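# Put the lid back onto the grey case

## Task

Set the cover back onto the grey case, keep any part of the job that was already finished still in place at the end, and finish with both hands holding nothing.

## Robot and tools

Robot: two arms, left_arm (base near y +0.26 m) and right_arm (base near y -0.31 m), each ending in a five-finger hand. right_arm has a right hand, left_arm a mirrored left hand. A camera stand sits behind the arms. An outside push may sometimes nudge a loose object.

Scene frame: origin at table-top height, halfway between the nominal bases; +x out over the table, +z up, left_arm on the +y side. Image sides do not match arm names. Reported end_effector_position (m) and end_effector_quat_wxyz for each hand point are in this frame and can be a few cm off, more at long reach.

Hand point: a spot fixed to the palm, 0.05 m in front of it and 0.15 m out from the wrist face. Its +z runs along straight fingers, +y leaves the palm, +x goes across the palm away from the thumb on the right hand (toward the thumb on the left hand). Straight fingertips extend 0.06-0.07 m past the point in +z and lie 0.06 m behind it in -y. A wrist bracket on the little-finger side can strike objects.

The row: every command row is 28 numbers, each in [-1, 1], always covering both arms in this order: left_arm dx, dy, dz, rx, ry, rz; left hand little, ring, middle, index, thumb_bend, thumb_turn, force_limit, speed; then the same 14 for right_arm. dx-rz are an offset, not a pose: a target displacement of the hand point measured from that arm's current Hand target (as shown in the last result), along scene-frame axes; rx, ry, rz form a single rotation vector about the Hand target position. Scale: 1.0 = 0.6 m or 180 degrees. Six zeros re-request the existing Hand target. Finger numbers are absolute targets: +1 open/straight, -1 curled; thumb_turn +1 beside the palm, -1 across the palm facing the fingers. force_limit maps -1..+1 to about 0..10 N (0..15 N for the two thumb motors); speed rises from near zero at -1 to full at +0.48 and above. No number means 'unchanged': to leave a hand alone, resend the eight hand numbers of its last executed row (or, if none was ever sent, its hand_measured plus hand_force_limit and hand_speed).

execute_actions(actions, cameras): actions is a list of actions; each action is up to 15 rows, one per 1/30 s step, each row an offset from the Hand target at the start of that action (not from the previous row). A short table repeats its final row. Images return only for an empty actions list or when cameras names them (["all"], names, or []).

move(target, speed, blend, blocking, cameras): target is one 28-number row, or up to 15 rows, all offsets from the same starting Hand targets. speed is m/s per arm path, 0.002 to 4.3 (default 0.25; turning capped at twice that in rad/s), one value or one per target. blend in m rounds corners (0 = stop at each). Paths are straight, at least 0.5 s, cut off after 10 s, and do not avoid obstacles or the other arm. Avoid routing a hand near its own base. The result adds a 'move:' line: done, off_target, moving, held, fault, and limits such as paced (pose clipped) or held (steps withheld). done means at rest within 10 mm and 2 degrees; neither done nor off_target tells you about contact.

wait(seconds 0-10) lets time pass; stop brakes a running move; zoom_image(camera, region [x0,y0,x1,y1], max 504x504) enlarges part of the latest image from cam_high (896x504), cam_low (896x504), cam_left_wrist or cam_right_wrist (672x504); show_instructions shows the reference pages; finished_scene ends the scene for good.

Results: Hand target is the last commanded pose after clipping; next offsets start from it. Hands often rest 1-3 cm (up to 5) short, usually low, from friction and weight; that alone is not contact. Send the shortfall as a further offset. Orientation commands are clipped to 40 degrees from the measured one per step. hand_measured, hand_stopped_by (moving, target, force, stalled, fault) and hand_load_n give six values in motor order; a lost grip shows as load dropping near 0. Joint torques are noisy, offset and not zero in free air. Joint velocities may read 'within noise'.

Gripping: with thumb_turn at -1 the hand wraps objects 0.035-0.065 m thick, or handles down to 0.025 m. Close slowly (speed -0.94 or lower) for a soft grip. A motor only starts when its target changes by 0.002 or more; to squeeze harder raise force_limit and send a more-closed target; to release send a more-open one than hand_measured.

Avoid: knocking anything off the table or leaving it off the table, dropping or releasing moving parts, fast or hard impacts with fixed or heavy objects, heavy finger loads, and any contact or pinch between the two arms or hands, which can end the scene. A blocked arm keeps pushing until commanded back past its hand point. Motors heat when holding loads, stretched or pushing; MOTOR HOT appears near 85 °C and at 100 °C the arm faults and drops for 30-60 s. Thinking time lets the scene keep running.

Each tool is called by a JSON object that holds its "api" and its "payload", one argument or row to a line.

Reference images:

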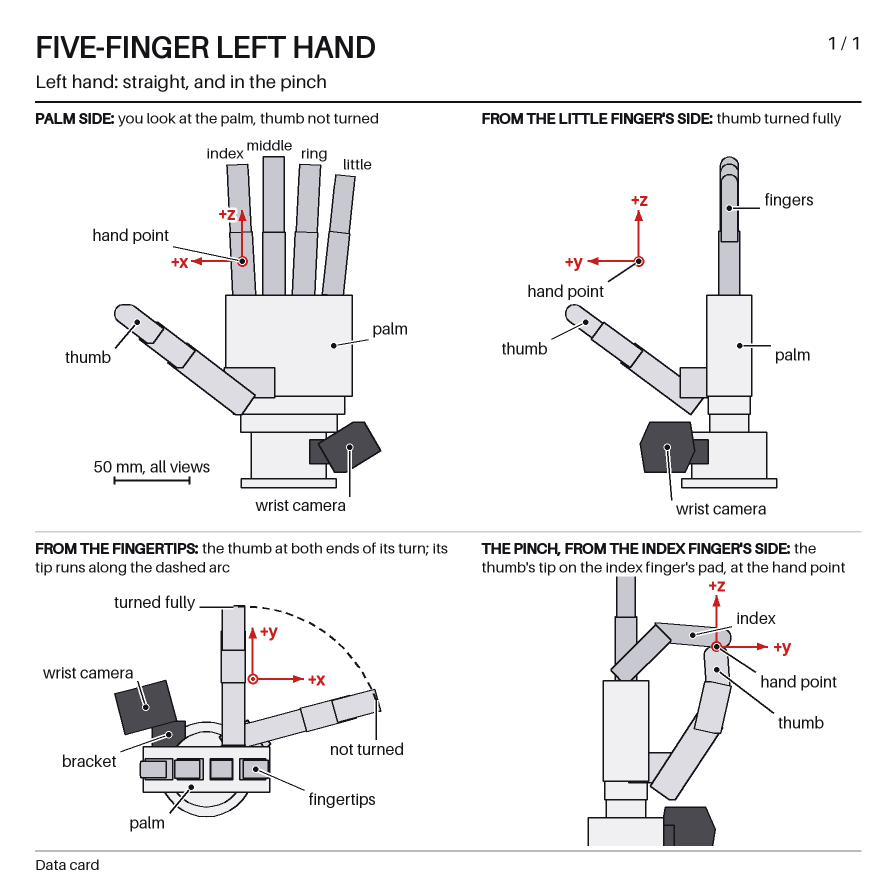

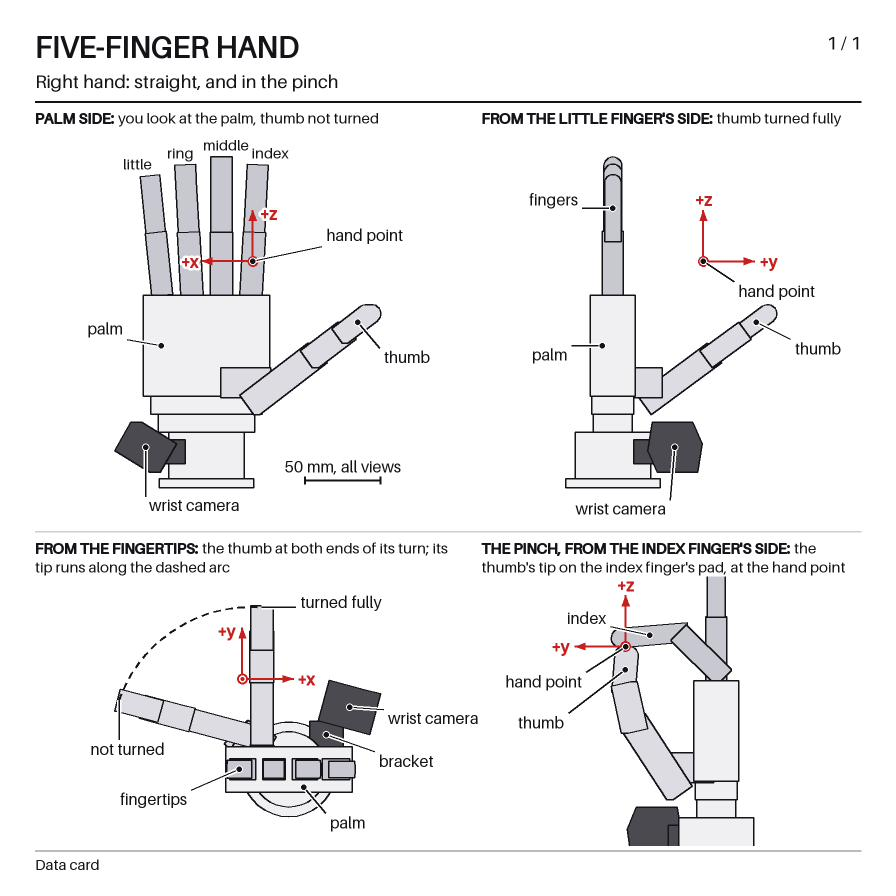

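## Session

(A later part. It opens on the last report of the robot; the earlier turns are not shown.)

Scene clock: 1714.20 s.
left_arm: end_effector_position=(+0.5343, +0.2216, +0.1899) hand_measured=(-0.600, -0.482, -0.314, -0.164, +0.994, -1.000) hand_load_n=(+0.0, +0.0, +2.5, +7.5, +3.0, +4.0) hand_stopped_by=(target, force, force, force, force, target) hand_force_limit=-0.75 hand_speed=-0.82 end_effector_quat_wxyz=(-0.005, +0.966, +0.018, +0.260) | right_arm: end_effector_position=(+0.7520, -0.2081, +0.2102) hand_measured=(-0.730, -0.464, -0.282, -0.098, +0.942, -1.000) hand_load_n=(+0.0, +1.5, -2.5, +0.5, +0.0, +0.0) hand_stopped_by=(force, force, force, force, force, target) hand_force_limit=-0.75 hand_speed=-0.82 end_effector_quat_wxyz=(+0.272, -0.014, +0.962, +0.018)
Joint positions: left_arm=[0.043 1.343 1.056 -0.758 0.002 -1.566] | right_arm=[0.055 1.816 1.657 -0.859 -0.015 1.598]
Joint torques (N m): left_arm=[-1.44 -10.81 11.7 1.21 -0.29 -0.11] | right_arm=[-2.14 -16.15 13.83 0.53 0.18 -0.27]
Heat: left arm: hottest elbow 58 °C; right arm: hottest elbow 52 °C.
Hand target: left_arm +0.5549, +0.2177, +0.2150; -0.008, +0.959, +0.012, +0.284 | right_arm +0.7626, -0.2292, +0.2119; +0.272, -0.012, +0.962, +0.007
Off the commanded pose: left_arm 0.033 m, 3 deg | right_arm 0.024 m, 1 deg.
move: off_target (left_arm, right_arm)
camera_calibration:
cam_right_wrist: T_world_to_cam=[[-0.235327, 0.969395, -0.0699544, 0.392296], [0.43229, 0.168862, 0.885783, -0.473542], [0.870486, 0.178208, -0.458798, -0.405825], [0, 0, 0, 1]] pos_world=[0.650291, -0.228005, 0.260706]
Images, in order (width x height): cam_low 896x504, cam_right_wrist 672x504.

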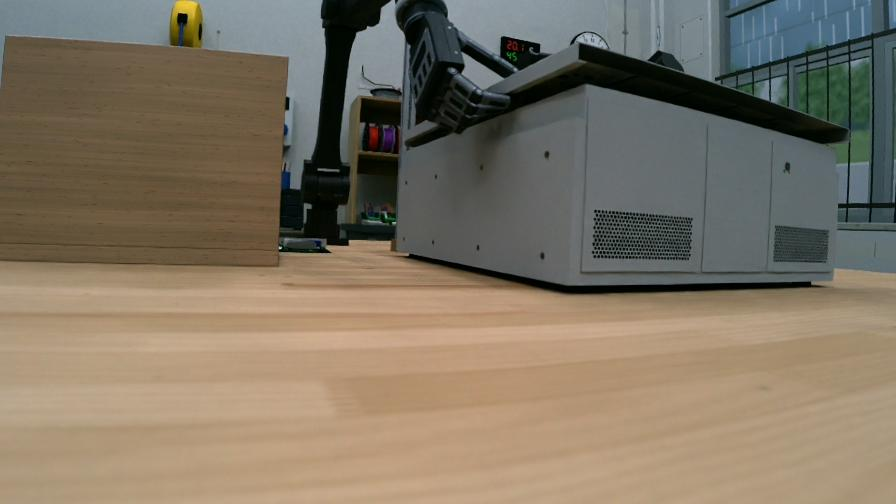

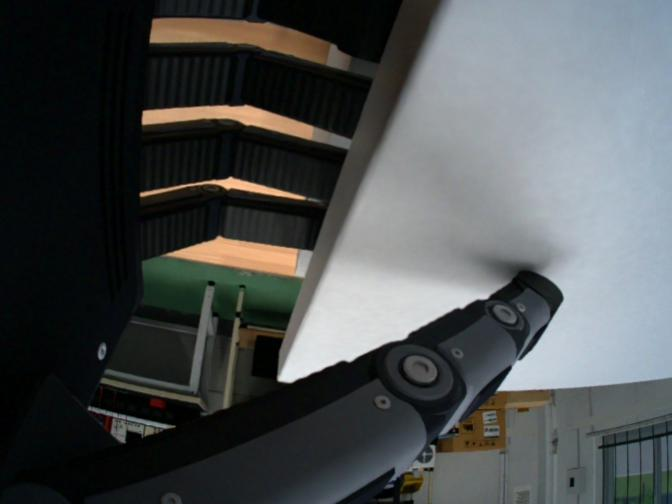

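{"api": "move", "payload": {
  "target": [0,0,0,0,0,0,-0.6,-0.5,-0.4,-0.3,-0.2,-1,-0.75,-0.82, 0,0,-0.01,0,0,0,-0.6,-0.36,-0.18,0.0,-0.2,-1,-0.75,-0.9],
  "speed": 0.03,
  "cameras": ["cam_low","cam_right_wrist"]
}}

{"api": "zoom_image", "payload": {
  "camera": "cam_low",
  "region": [530, 20, 650, 120]
}}

{"api": "zoom_image", "payload": {
  "camera": "cam_low",
  "region": [780, 80, 880, 180]
}}

{"api": "zoom_image", "payload": {
  "camera": "cam_low",
  "region": [380, 80, 480, 180]
}}

Scene clock: 1743.93 s.
left_arm: end_effector_position=(+0.5343, +0.2215, +0.1899) hand_measured=(-0.600, -0.482, -0.314, -0.164, +0.994, -1.000) hand_load_n=(+0.0, +0.5, +2.0, +7.0, +3.0, +4.5) hand_stopped_by=(target, force, force, force, force, target) hand_force_limit=-0.75 hand_speed=-0.82 end_effector_quat_wxyz=(-0.005, +0.966, +0.018, +0.260) | right_arm: end_effector_position=(+0.7503, -0.2074, +0.2145) hand_measured=(-0.600, -0.360, -0.182, +0.000, +0.942, -1.000) hand_load_n=(+0.0, -1.0, -7.0, +2.5, +0.0, +0.0) hand_stopped_by=(target, target, target, force, force, target) hand_force_limit=-0.75 hand_speed=-0.90 end_effector_quat_wxyz=(+0.274, -0.022, +0.961, +0.019)
Joint positions: left_arm=[0.043 1.343 1.056 -0.758 0.002 -1.566] | right_arm=[0.053 1.811 1.659 -0.863 -0.023 1.581]
Joint torques (N m): left_arm=[-1.38 -10.05 11.45 1.16 -0.32 -0.12] | right_arm=[-2.02 -15.33 12.48 1.37 0.51 -0.09]
Heat: left arm: hottest elbow 60 °C; right arm: hottest elbow 54 °C.
Hand target: left_arm +0.5549, +0.2177, +0.2150; -0.008, +0.959, +0.012, +0.284 | right_arm +0.7624, -0.2290, +0.2060; +0.272, -0.012, +0.962, +0.008
Off the commanded pose: left_arm 0.033 m, 3 deg | right_arm 0.027 m, 2 deg.
move: off_target (left_arm, right_arm)
camera_calibration:
cam_right_wrist: T_world_to_cam=[[-0.251581, 0.965115, -0.072525, 0.403353], [0.425953, 0.177699, 0.887123, -0.470464], [0.869063, 0.192291, -0.455799, -0.399102], [0, 0, 0, 1]] pos_world=[0.648717, -0.228937, 0.264702]
Images, in order (width x height): cam_low 896x504, cam_right_wrist 672x504.

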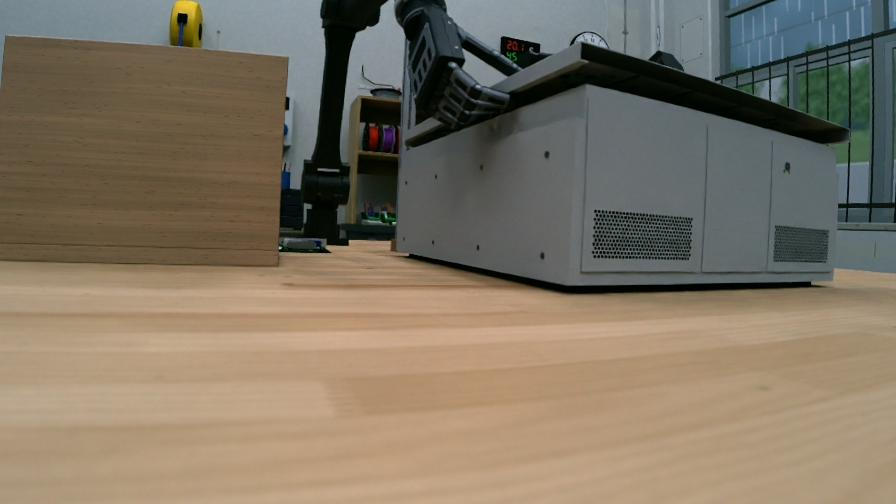

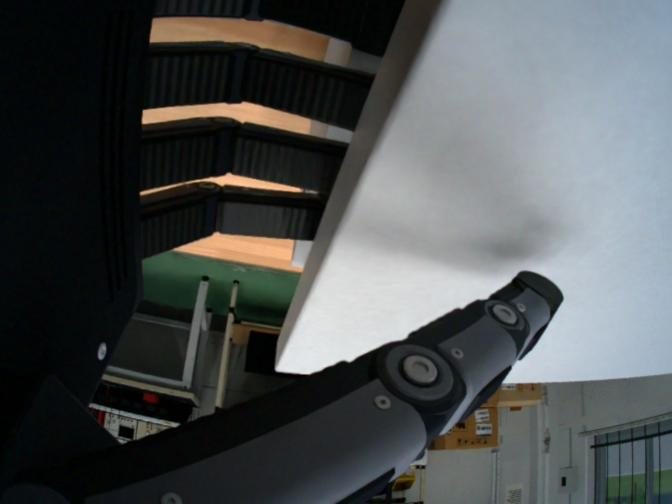

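Scaled by 4.200 from the camera's 896x504 image, which has a finer 1280x720 frame.

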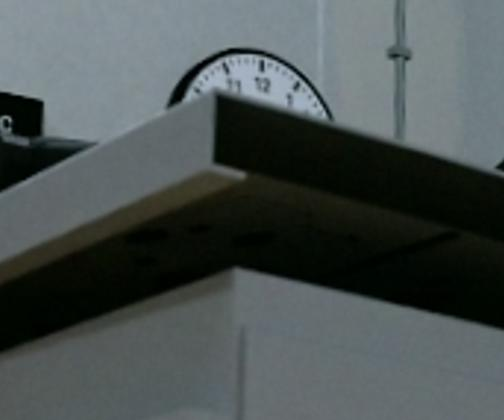

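Scaled by 5.040 from the camera's 896x504 image, which has a finer 1280x720 frame.

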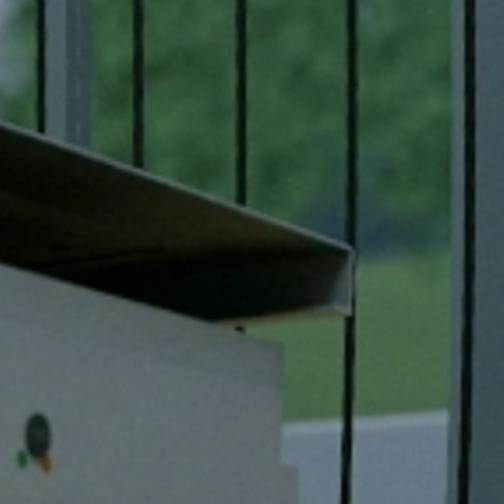

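Scaled by 5.040 from the camera's 896x504 image, which has a finer 1280x720 frame.

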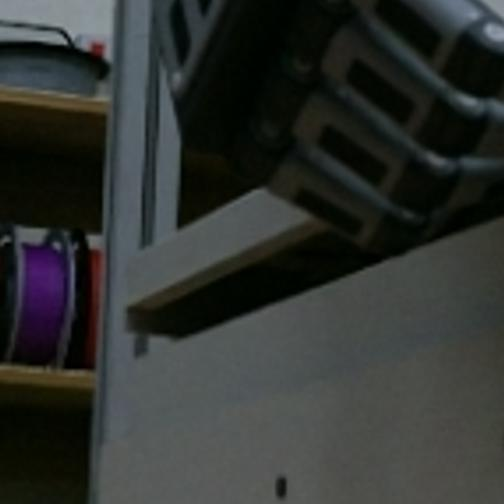

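{"api": "move", "payload": {
  "target": [0,0,0,0,0,0,-0.6,-0.5,-0.4,-0.3,-0.2,-1,-0.75,-0.82, 0,0.01,0.07,0,0,0,-0.6,-0.36,-0.18,0.0,-0.2,-1,-0.75,-0.9],
  "speed": 0.03,
  "cameras": ["cam_low","cam_right_wrist"]
}}

{"api": "zoom_image", "payload": {
  "camera": "cam_low",
  "region": [530, 20, 650, 120]
}}

{"api": "zoom_image", "payload": {
  "camera": "cam_low",
  "region": [780, 80, 880, 180]
}}

Scene clock: 1792.47 s.
left_arm: end_effector_position=(+0.5344, +0.2217, +0.1886) hand_measured=(-0.600, -0.482, -0.314, -0.162, +0.994, -1.000) hand_load_n=(+0.5, +0.0, +1.5, +6.0, +3.0, +3.0) hand_stopped_by=(target, force, force, force, force, target) hand_force_limit=-0.75 hand_speed=-0.82 end_effector_quat_wxyz=(-0.005, +0.966, +0.018, +0.257) | right_arm: end_effector_position=(+0.7447, -0.2144, +0.2011) hand_measured=(-0.600, -0.360, -0.182, +0.000, +0.942, -1.000) hand_load_n=(+0.0, +1.5, +0.0, +0.0, +0.0, +0.0) hand_stopped_by=(target, target, target, force, force, target) hand_force_limit=-0.75 hand_speed=-0.90 end_effector_quat_wxyz=(+0.233, -0.018, +0.972, +0.007)
Joint positions: left_arm=[0.043 1.347 1.058 -0.762 0.001 -1.567] | right_arm=[0.05 1.842 1.707 -0.965 0 1.581]
Joint torques (N m): left_arm=[-1.49 -10.58 11.29 1.57 -0.32 -0.1] | right_arm=[-1.14 -19.84 15.92 1.11 -0.22 0]
Heat: left arm: hottest elbow 61 °C; right arm: hottest elbow 49 °C.
Hand target: left_arm +0.5549, +0.2177, +0.2148; -0.008, +0.959, +0.012, +0.283 | right_arm +0.7625, -0.2230, +0.2481; +0.272, -0.012, +0.962, +0.008
Off the commanded pose: left_arm 0.034 m, 3 deg | right_arm 0.051 m, 5 deg.
move: off_target (left_arm, right_arm)
camera_calibration:
cam_right_wrist: T_world_to_cam=[[-0.243752, 0.966909, -0.0753108, 0.402821], [0.501336, 0.192095, 0.84366, -0.49933], [0.830209, 0.167888, -0.53157, -0.36009], [0, 0, 0, 1]] pos_world=[0.64747, -0.233118, 0.260189]
Images, in order (width x height): cam_low 896x504, cam_right_wrist 672x504.

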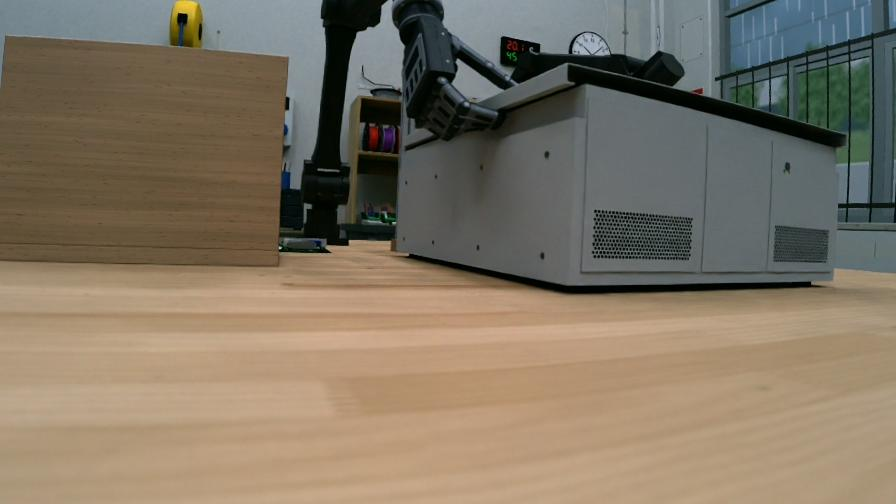

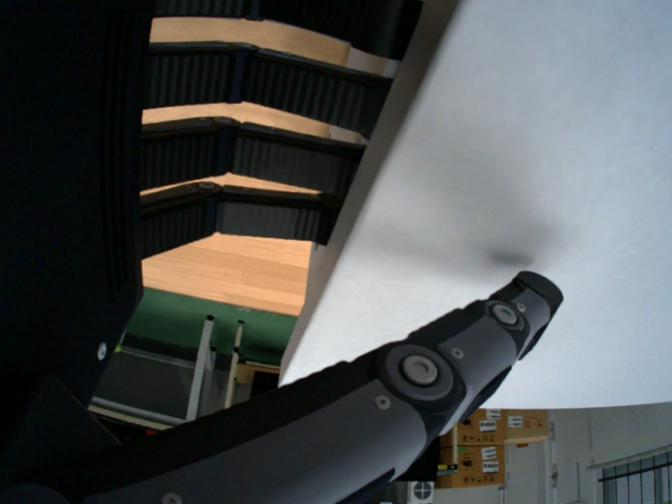

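Scaled by 4.200 from the camera's 896x504 image, which has a finer 1280x720 frame.

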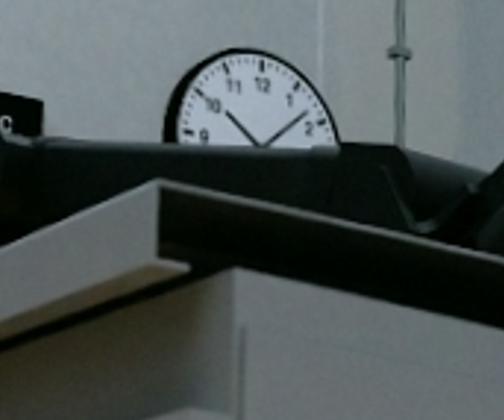

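Scaled by 5.040 from the camera's 896x504 image, which has a finer 1280x720 frame.

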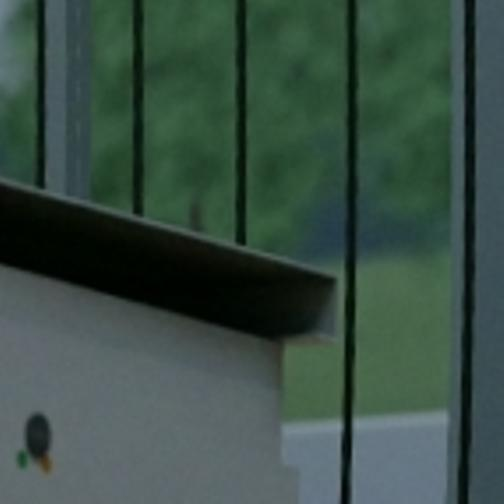

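{"api": "wait", "payload": {
  "seconds": 0.2,
  "cameras": ["all"]
}}

{"api": "zoom_image", "payload": {
  "camera": "cam_low",
  "region": [380, 80, 480, 180]
}}

{"api": "zoom_image", "payload": {
  "camera": "cam_high",
  "region": [410, 380, 500, 480]
}}

{"api": "zoom_image", "payload": {
  "camera": "cam_high",
  "region": [240, 290, 320, 370]
}}

{"api": "zoom_image", "payload": {
  "camera": "cam_high",
  "region": [490, 220, 640, 350]
}}

Scene clock: 1812.60 s.
left_arm: end_effector_position=(+0.5344, +0.2217, +0.1886) hand_measured=(-0.600, -0.482, -0.314, -0.162, +0.994, -1.000) hand_load_n=(+0.0, +0.0, +1.0, +6.0, +3.5, +2.5) hand_stopped_by=(target, force, force, force, force, target) hand_force_limit=-0.75 hand_speed=-0.82 end_effector_quat_wxyz=(-0.005, +0.966, +0.018, +0.257) | right_arm: end_effector_position=(+0.7447, -0.2144, +0.2011) hand_measured=(-0.600, -0.360, -0.182, +0.000, +0.942, -1.000) hand_load_n=(+0.0, +1.5, +0.0, +0.0, +0.0, +0.0) hand_stopped_by=(target, target, target, force, force, target) hand_force_limit=-0.75 hand_speed=-0.90 end_effector_quat_wxyz=(+0.233, -0.018, +0.972, +0.007)
Joint positions: left_arm=[0.043 1.347 1.058 -0.762 0.001 -1.567] | right_arm=[0.05 1.842 1.707 -0.965 0 1.581]
Joint torques (N m): left_arm=[-1.55 -11.52 11.44 1.47 -0.29 -0.05] | right_arm=[-1.14 -20.07 16.01 1.14 -0.22 -0.01]
Heat: left arm: hottest elbow 67 °C; right arm: hottest elbow 55 °C.
Hand target: left_arm +0.5549, +0.2177, +0.2148; -0.008, +0.959, +0.012, +0.283 | right_arm +0.7625, -0.2230, +0.2481; +0.272, -0.012, +0.962, +0.008
Off the commanded pose: left_arm 0.034 m, 3 deg | right_arm 0.051 m, 5 deg.
wait: 0.20 s; at rest from the start
camera_calibration:
cam_left_wrist: T_world_to_cam=[[0.16237, 0.974427, 0.155332, -0.333422], [0.478777, -0.21545, 0.85109, -0.369129], [0.862791, -0.0638223, -0.501516, -0.232515], [0, 0, 0, 1]] pos_world=[0.43148, 0.230527, 0.249343]
cam_right_wrist: T_world_to_cam=[[-0.243752, 0.966909, -0.0753108, 0.402821], [0.501336, 0.192095, 0.84366, -0.49933], [0.830209, 0.167888, -0.53157, -0.36009], [0, 0, 0, 1]] pos_world=[0.64747, -0.233118, 0.260189]

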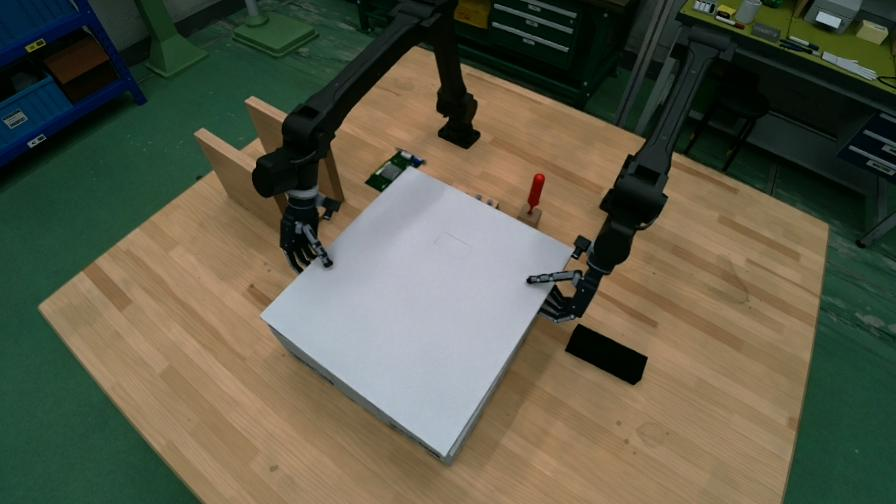

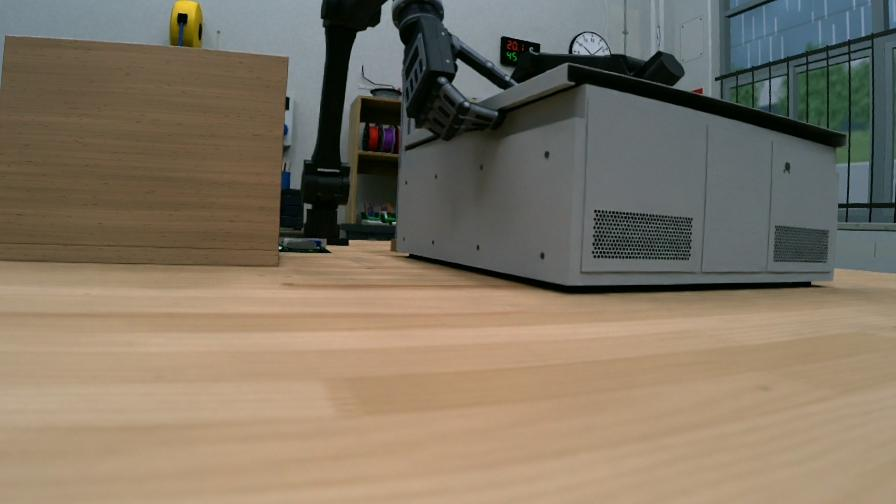

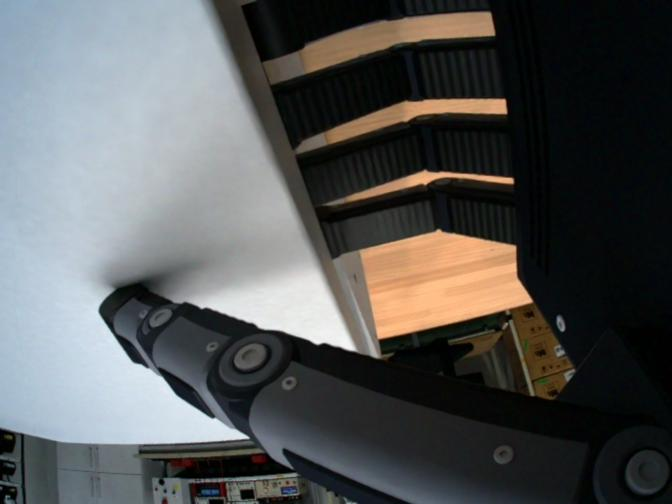

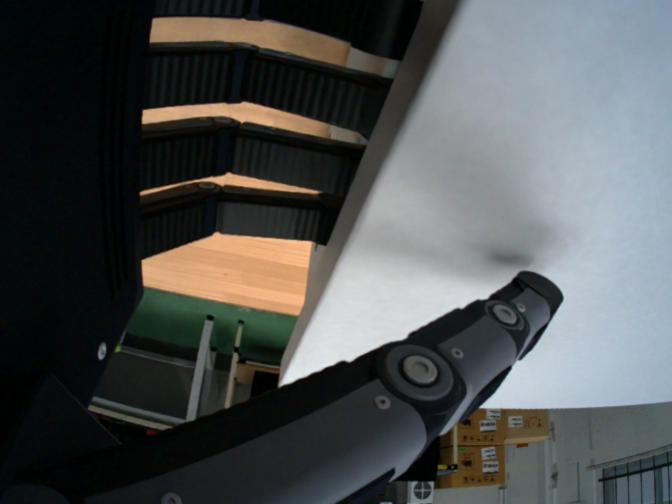

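Scaled by 5.040 from the camera's 896x504 image, which has a finer 1280x720 frame.

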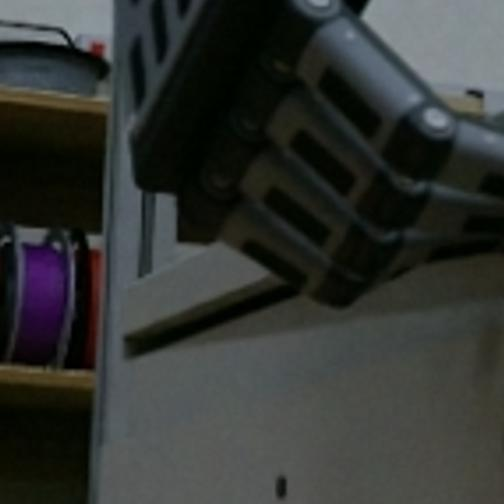

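Scaled by 5.040 from the camera's 896x504 image, which has a finer 1280x720 frame.

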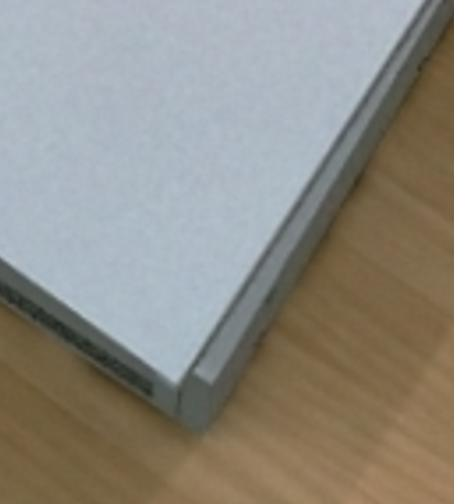

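Scaled by 6.300 from the camera's 896x504 image, which has a finer 1280x720 frame.

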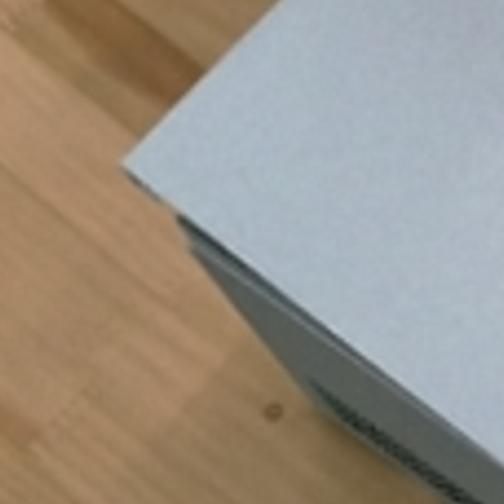

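Scaled by 3.360 from the camera's 896x504 image, which has a finer 1280x720 frame.

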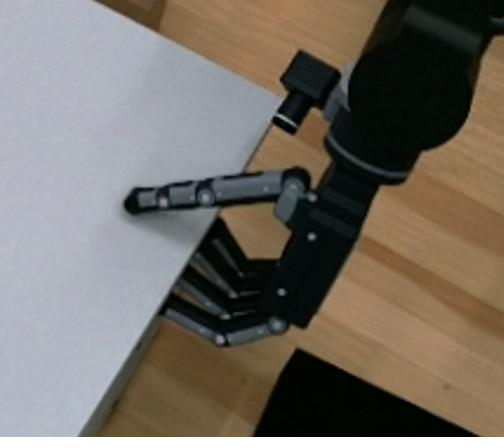

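{"api": "move", "payload": {
  "target": [
    [0,0,0,0,0,0,-0.6,-0.5,-0.4,-0.3,-0.2,-1,-0.75,-0.82, 0,0,0.0,0,0,0,-0.9,-0.6,-0.45,-0.35,-0.3,-1,-0.6,-0.85],
    [0,0.01,0.01,0,0,0,-0.6,-0.5,-0.4,-0.3,-0.2,-1,-0.75,-0.82, 0.0,0,0.035,0,0,0,-0.9,-0.6,-0.45,-0.35,-0.3,-1,-0.6,-0.85]
  ],
  "speed": 0.03,
  "cameras": ["cam_low","cam_high","cam_right_wrist","cam_left_wrist"]
}}

{"api": "zoom_image", "payload": {
  "camera": "cam_low",
  "region": [530, 20, 650, 120]
}}

{"api": "zoom_image", "payload": {
  "camera": "cam_low",
  "region": [780, 80, 880, 180]
}}

Scene clock: 1851.67 s.
left_arm: end_effector_position=(+0.5323, +0.2208, +0.1880) hand_measured=(-0.600, -0.482, -0.314, -0.162, +0.994, -1.000) hand_load_n=(+0.0, +0.0, +2.5, +7.0, +3.0, +1.5) hand_stopped_by=(target, force, force, force, force, target) hand_force_limit=-0.75 hand_speed=-0.82 end_effector_quat_wxyz=(-0.005, +0.967, +0.015, +0.253) | right_arm: end_effector_position=(+0.7390, -0.2153, +0.2052) hand_measured=(-0.900, -0.372, -0.220, -0.068, +0.816, -1.000) hand_load_n=(+0.0, +3.0, +2.0, +0.0, +1.0, +0.5) hand_stopped_by=(target, force, force, force, force, target) hand_force_limit=-0.60 hand_speed=-0.85 end_effector_quat_wxyz=(+0.219, -0.018, +0.976, +0.005)
Joint positions: left_arm=[0.042 1.347 1.061 -0.774 0.003 -1.561] | right_arm=[0.05 1.842 1.729 -1.018 0.002 1.581]
Joint torques (N m): left_arm=[0.26 -10.93 12.03 1.22 -0.07 -0.04] | right_arm=[-1.03 -20.72 17.91 1.18 -0.28 -0.01]
Heat: left arm: hottest elbow 69 °C; right arm: hottest elbow 59 °C.
Hand target: left_arm +0.5549, +0.2236, +0.2210; -0.008, +0.959, +0.012, +0.284 | right_arm +0.7625, -0.2231, +0.2691; +0.272, -0.012, +0.962, +0.008
Off the commanded pose: left_arm 0.040 m, 4 deg | right_arm 0.069 m, 6 deg.
move: off_target (left_arm, right_arm)
camera_calibration:
cam_left_wrist: T_world_to_cam=[[0.170556, 0.973095, 0.154911, -0.336177], [0.4851, -0.219765, 0.846393, -0.369371], [0.857664, -0.0692099, -0.509531, -0.225584], [0, 0, 0, 1]] pos_world=[0.429995, 0.230344, 0.249768]
cam_right_wrist: T_world_to_cam=[[-0.245089, 0.966887, -0.0711328, 0.402808], [0.526617, 0.194373, 0.827583, -0.514551], [0.814006, 0.165372, -0.556818, -0.336445], [0, 0, 0, 1]] pos_world=[0.643564, -0.233817, 0.267148]

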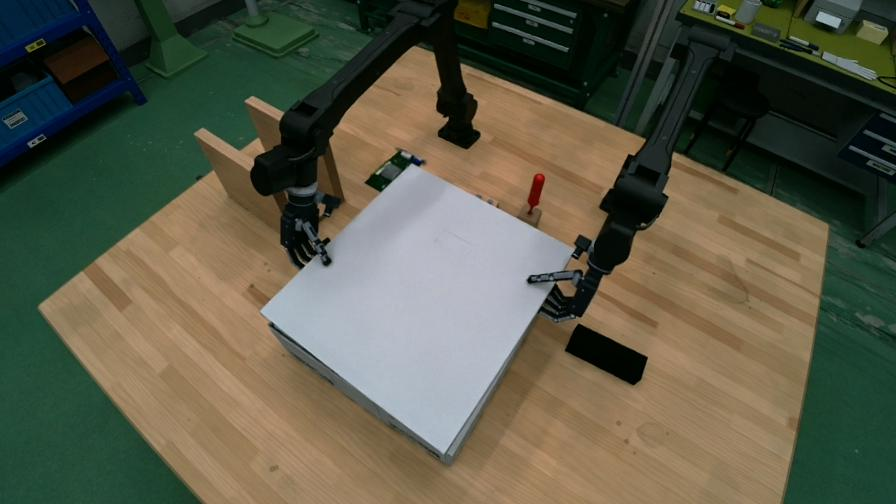

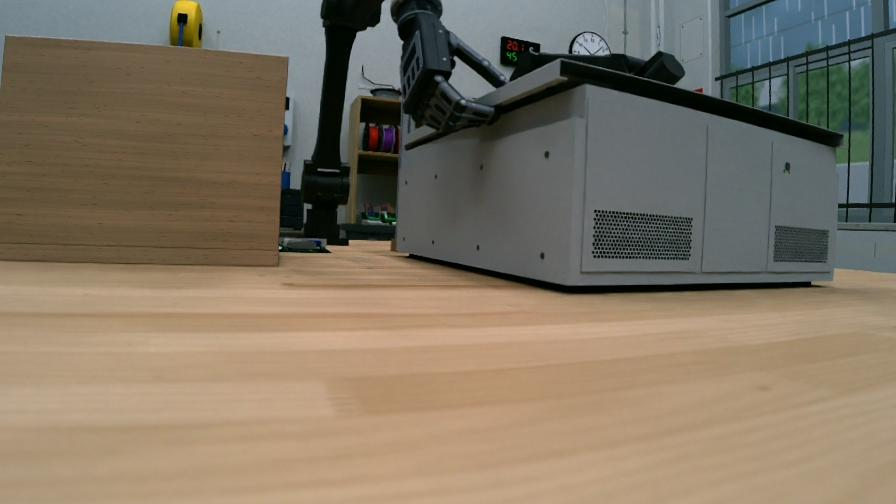

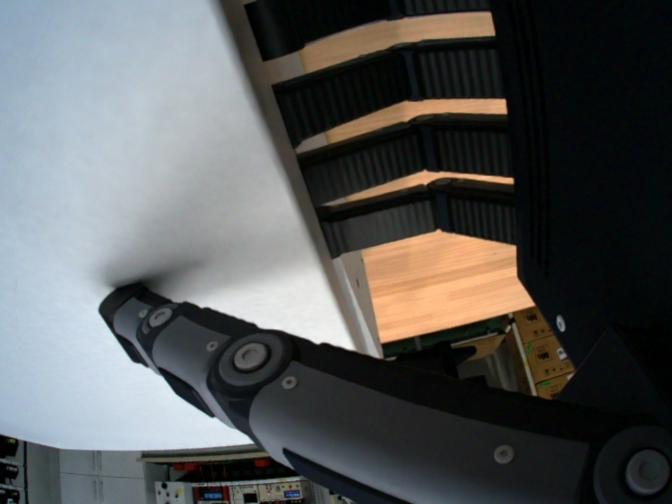

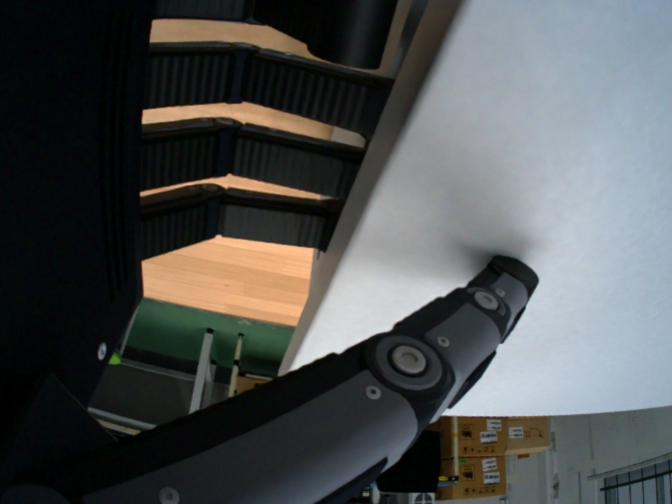

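Scaled by 4.200 from the camera's 896x504 image, which has a finer 1280x720 frame.

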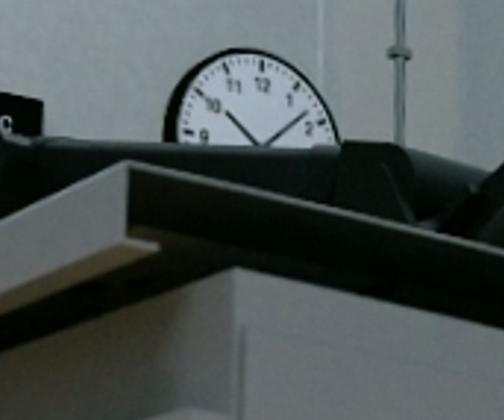

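Scaled by 5.040 from the camera's 896x504 image, which has a finer 1280x720 frame.

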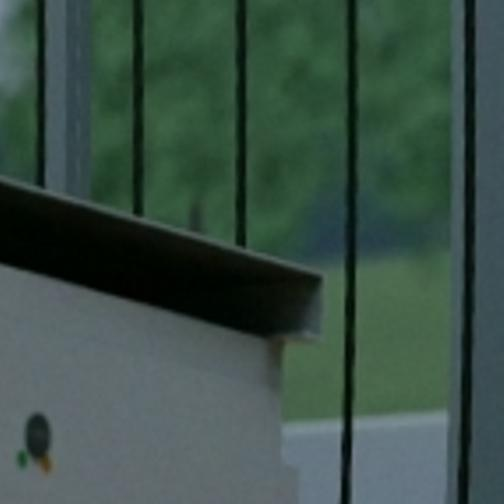

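{"api": "move", "payload": {
  "target": [0.012,0.008,0.0,0,0,0,-0.6,-0.5,-0.4,-0.3,-0.2,-1,-0.75,-0.82, 0.05,0.055,0.0,0,0,0,-0.9,-0.6,-0.45,-0.35,-0.3,-1,-0.6,-0.85],
  "speed": 0.04,
  "cameras": ["cam_low","cam_high","cam_right_wrist","cam_left_wrist"]
}}

{"api": "zoom_image", "payload": {
  "camera": "cam_low",
  "region": [530, 20, 650, 120]
}}

{"api": "zoom_image", "payload": {
  "camera": "cam_low",
  "region": [780, 80, 880, 180]
}}

{"api": "zoom_image", "payload": {
  "camera": "cam_high",
  "region": [410, 380, 500, 480]
}}

{"api": "zoom_image", "payload": {
  "camera": "cam_high",
  "region": [240, 290, 320, 370]
}}

Scene clock: 1865.10 s.
left_arm: end_effector_position=(+0.5374, +0.2216, +0.1862) hand_measured=(-0.600, -0.482, -0.314, -0.162, +0.994, -1.000) hand_load_n=(+0.0, +0.0, +1.0, +6.0, +3.5, +7.0) hand_stopped_by=(target, force, force, force, force, target) hand_force_limit=-0.75 hand_speed=-0.82 end_effector_quat_wxyz=(-0.004, +0.968, +0.013, +0.249) | right_arm: end_effector_position=(+0.7605, -0.2119, +0.2034) hand_measured=(-0.900, -0.372, -0.222, -0.068, +0.816, -1.000) hand_load_n=(+0.0, +4.0, +1.0, +0.0, +3.0, +0.5) hand_stopped_by=(target, force, force, force, force, target) hand_force_limit=-0.60 hand_speed=-0.85 end_effector_quat_wxyz=(+0.209, -0.020, +0.978, -0.005)
Joint positions: left_arm=[0.045 1.366 1.077 -0.778 0.007 -1.555] | right_arm=[0.059 1.915 1.844 -1.08 0.024 1.581]
Joint torques (N m): left_arm=[0.21 -11.58 12.11 1.35 0.02 0.01] | right_arm=[1.61 -20.84 18.91 2.09 -0.36 0.43]
Heat: left arm: hottest elbow 66 °C; right arm: hottest elbow 60 °C.
Hand target: left_arm +0.5620, +0.2284, +0.2208; -0.008, +0.959, +0.012, +0.283 | right_arm +0.7925, -0.1901, +0.2688; +0.272, -0.012, +0.962, +0.007
Off the commanded pose: left_arm 0.043 m, 4 deg | right_arm 0.076 m, 8 deg.
move: off_target (left_arm, right_arm)
camera_calibration:
cam_left_wrist: T_world_to_cam=[[0.17582, 0.972401, 0.153373, -0.339878], [0.489936, -0.221569, 0.843131, -0.37174], [0.853844, -0.0730968, -0.51537, -0.226762], [0, 0, 0, 1]] pos_world=[0.435506, 0.231557, 0.248687]
cam_right_wrist: T_world_to_cam=[[-0.246438, 0.965246, -0.0869941, 0.408533], [0.54298, 0.211863, 0.81258, -0.530704], [0.802771, 0.153014, -0.576321, -0.345579], [0, 0, 0, 1]] pos_world=[0.666261, -0.229019, 0.267615]

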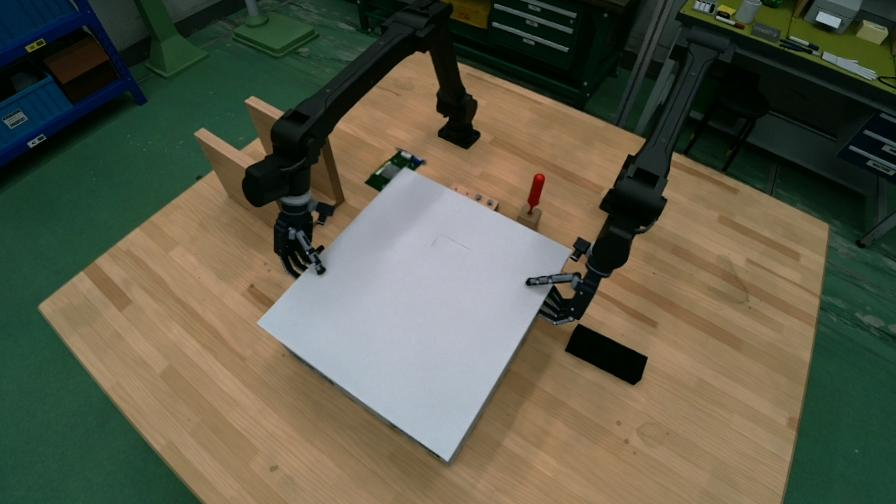

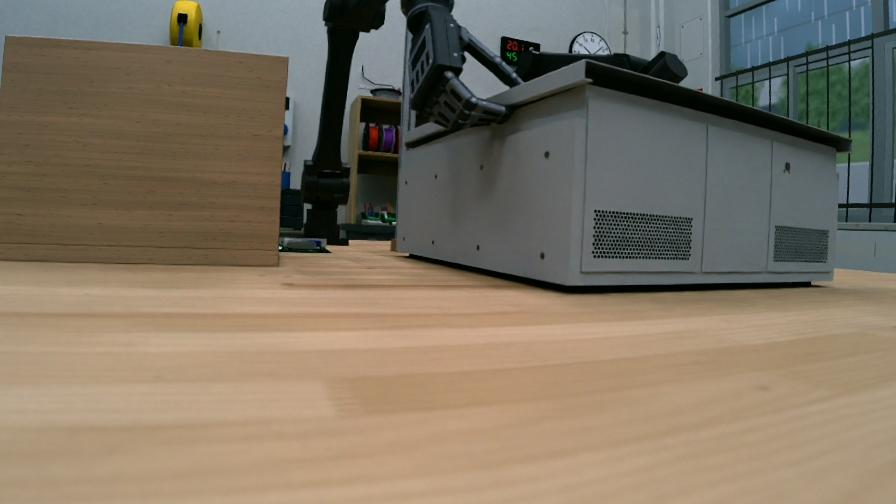

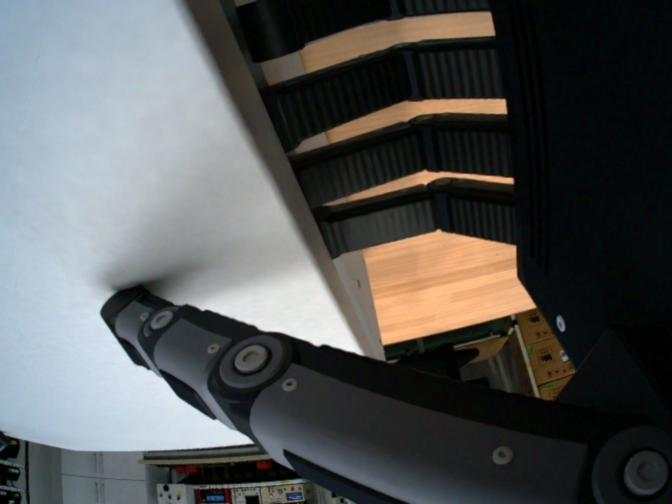

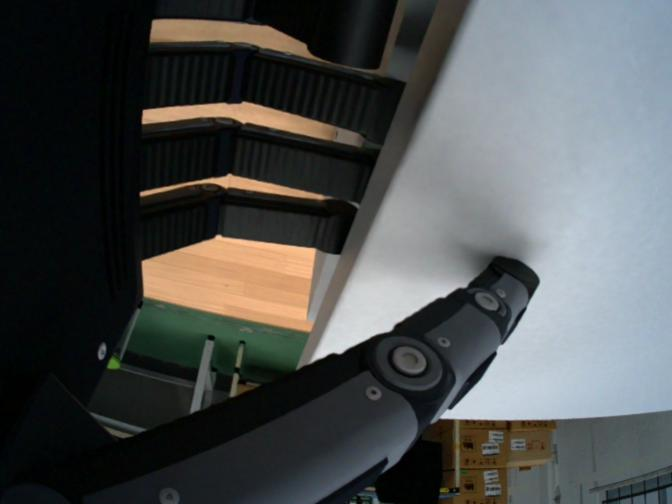

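Scaled by 4.200 from the camera's 896x504 image, which has a finer 1280x720 frame.

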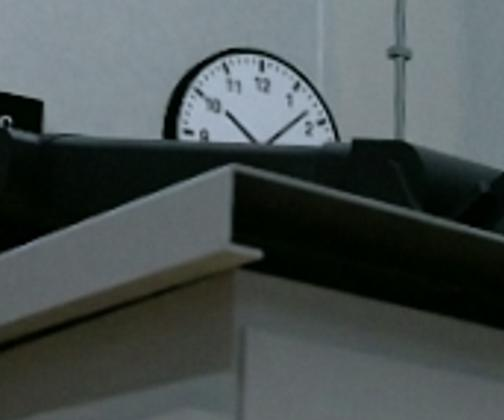

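Scaled by 5.040 from the camera's 896x504 image, which has a finer 1280x720 frame.

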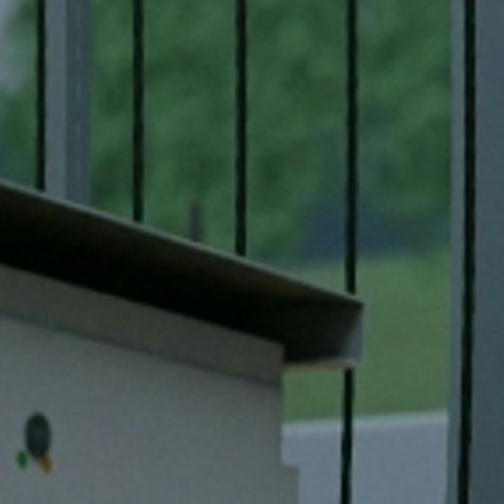

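Scaled by 5.040 from the camera's 896x504 image, which has a finer 1280x720 frame.

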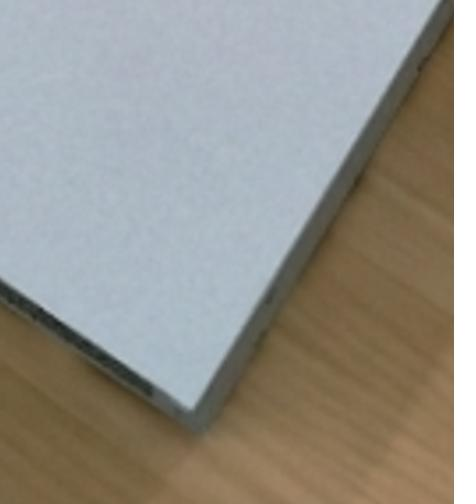

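Scaled by 6.300 from the camera's 896x504 image, which has a finer 1280x720 frame.

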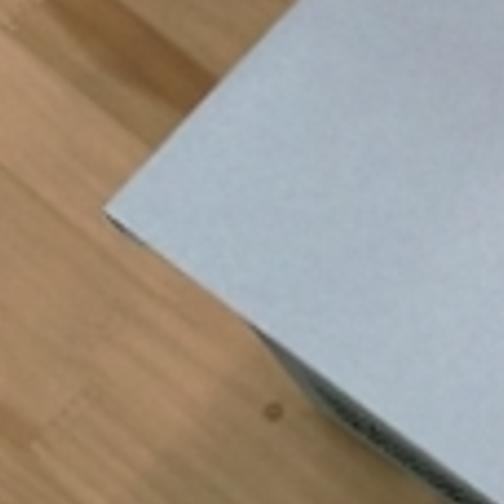

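{"api": "zoom_image", "payload": {
  "camera": "cam_low",
  "region": [380, 80, 480, 180]
}}

{"api": "zoom_image", "payload": {
  "camera": "cam_high",
  "region": [370, 140, 450, 220]
}}

{"api": "zoom_image", "payload": {
  "camera": "cam_high",
  "region": [530, 200, 620, 290]
}}

{"api": "zoom_image", "payload": {
  "camera": "cam_left_wrist",
  "region": [180, 0, 460, 380]
}}

Scaled by 5.040 from the camera's 896x504 image, which has a finer 1280x720 frame.

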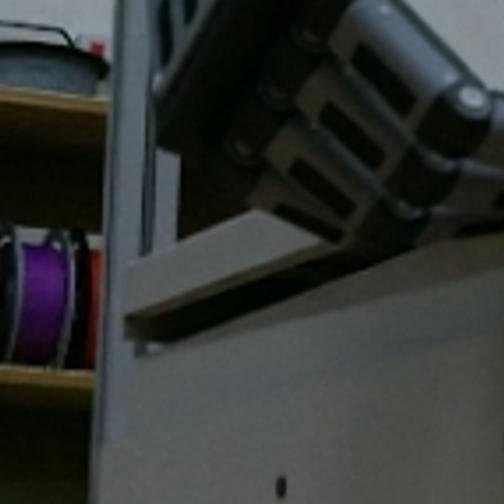

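Scaled by 6.300 from the camera's 896x504 image, which has a finer 1280x720 frame.

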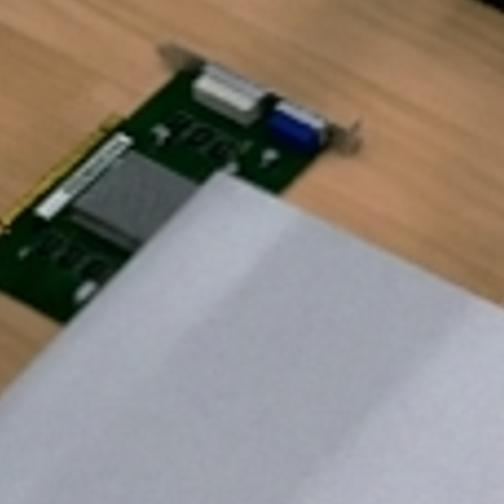

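Scaled by 5.600 from the camera's 896x504 image, which has a finer 1280x720 frame.

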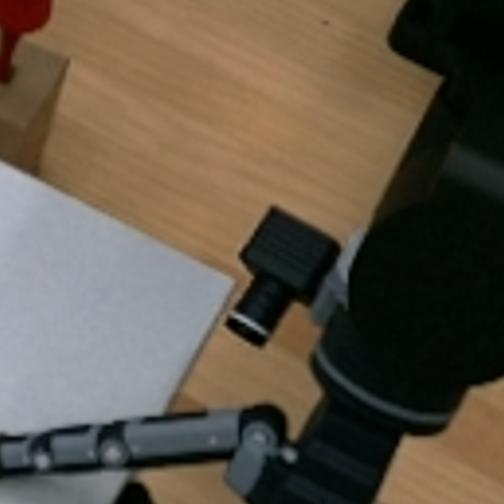

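Scaled by 1.326 from the camera's 672x504 image, which has a finer 960x720 frame.

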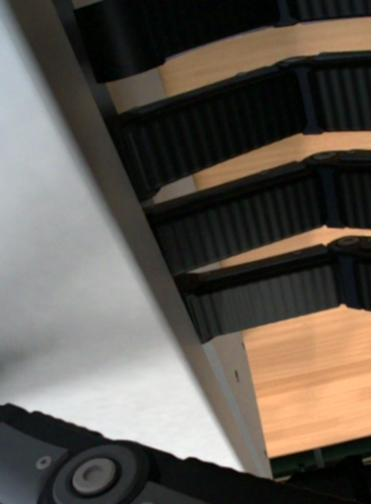

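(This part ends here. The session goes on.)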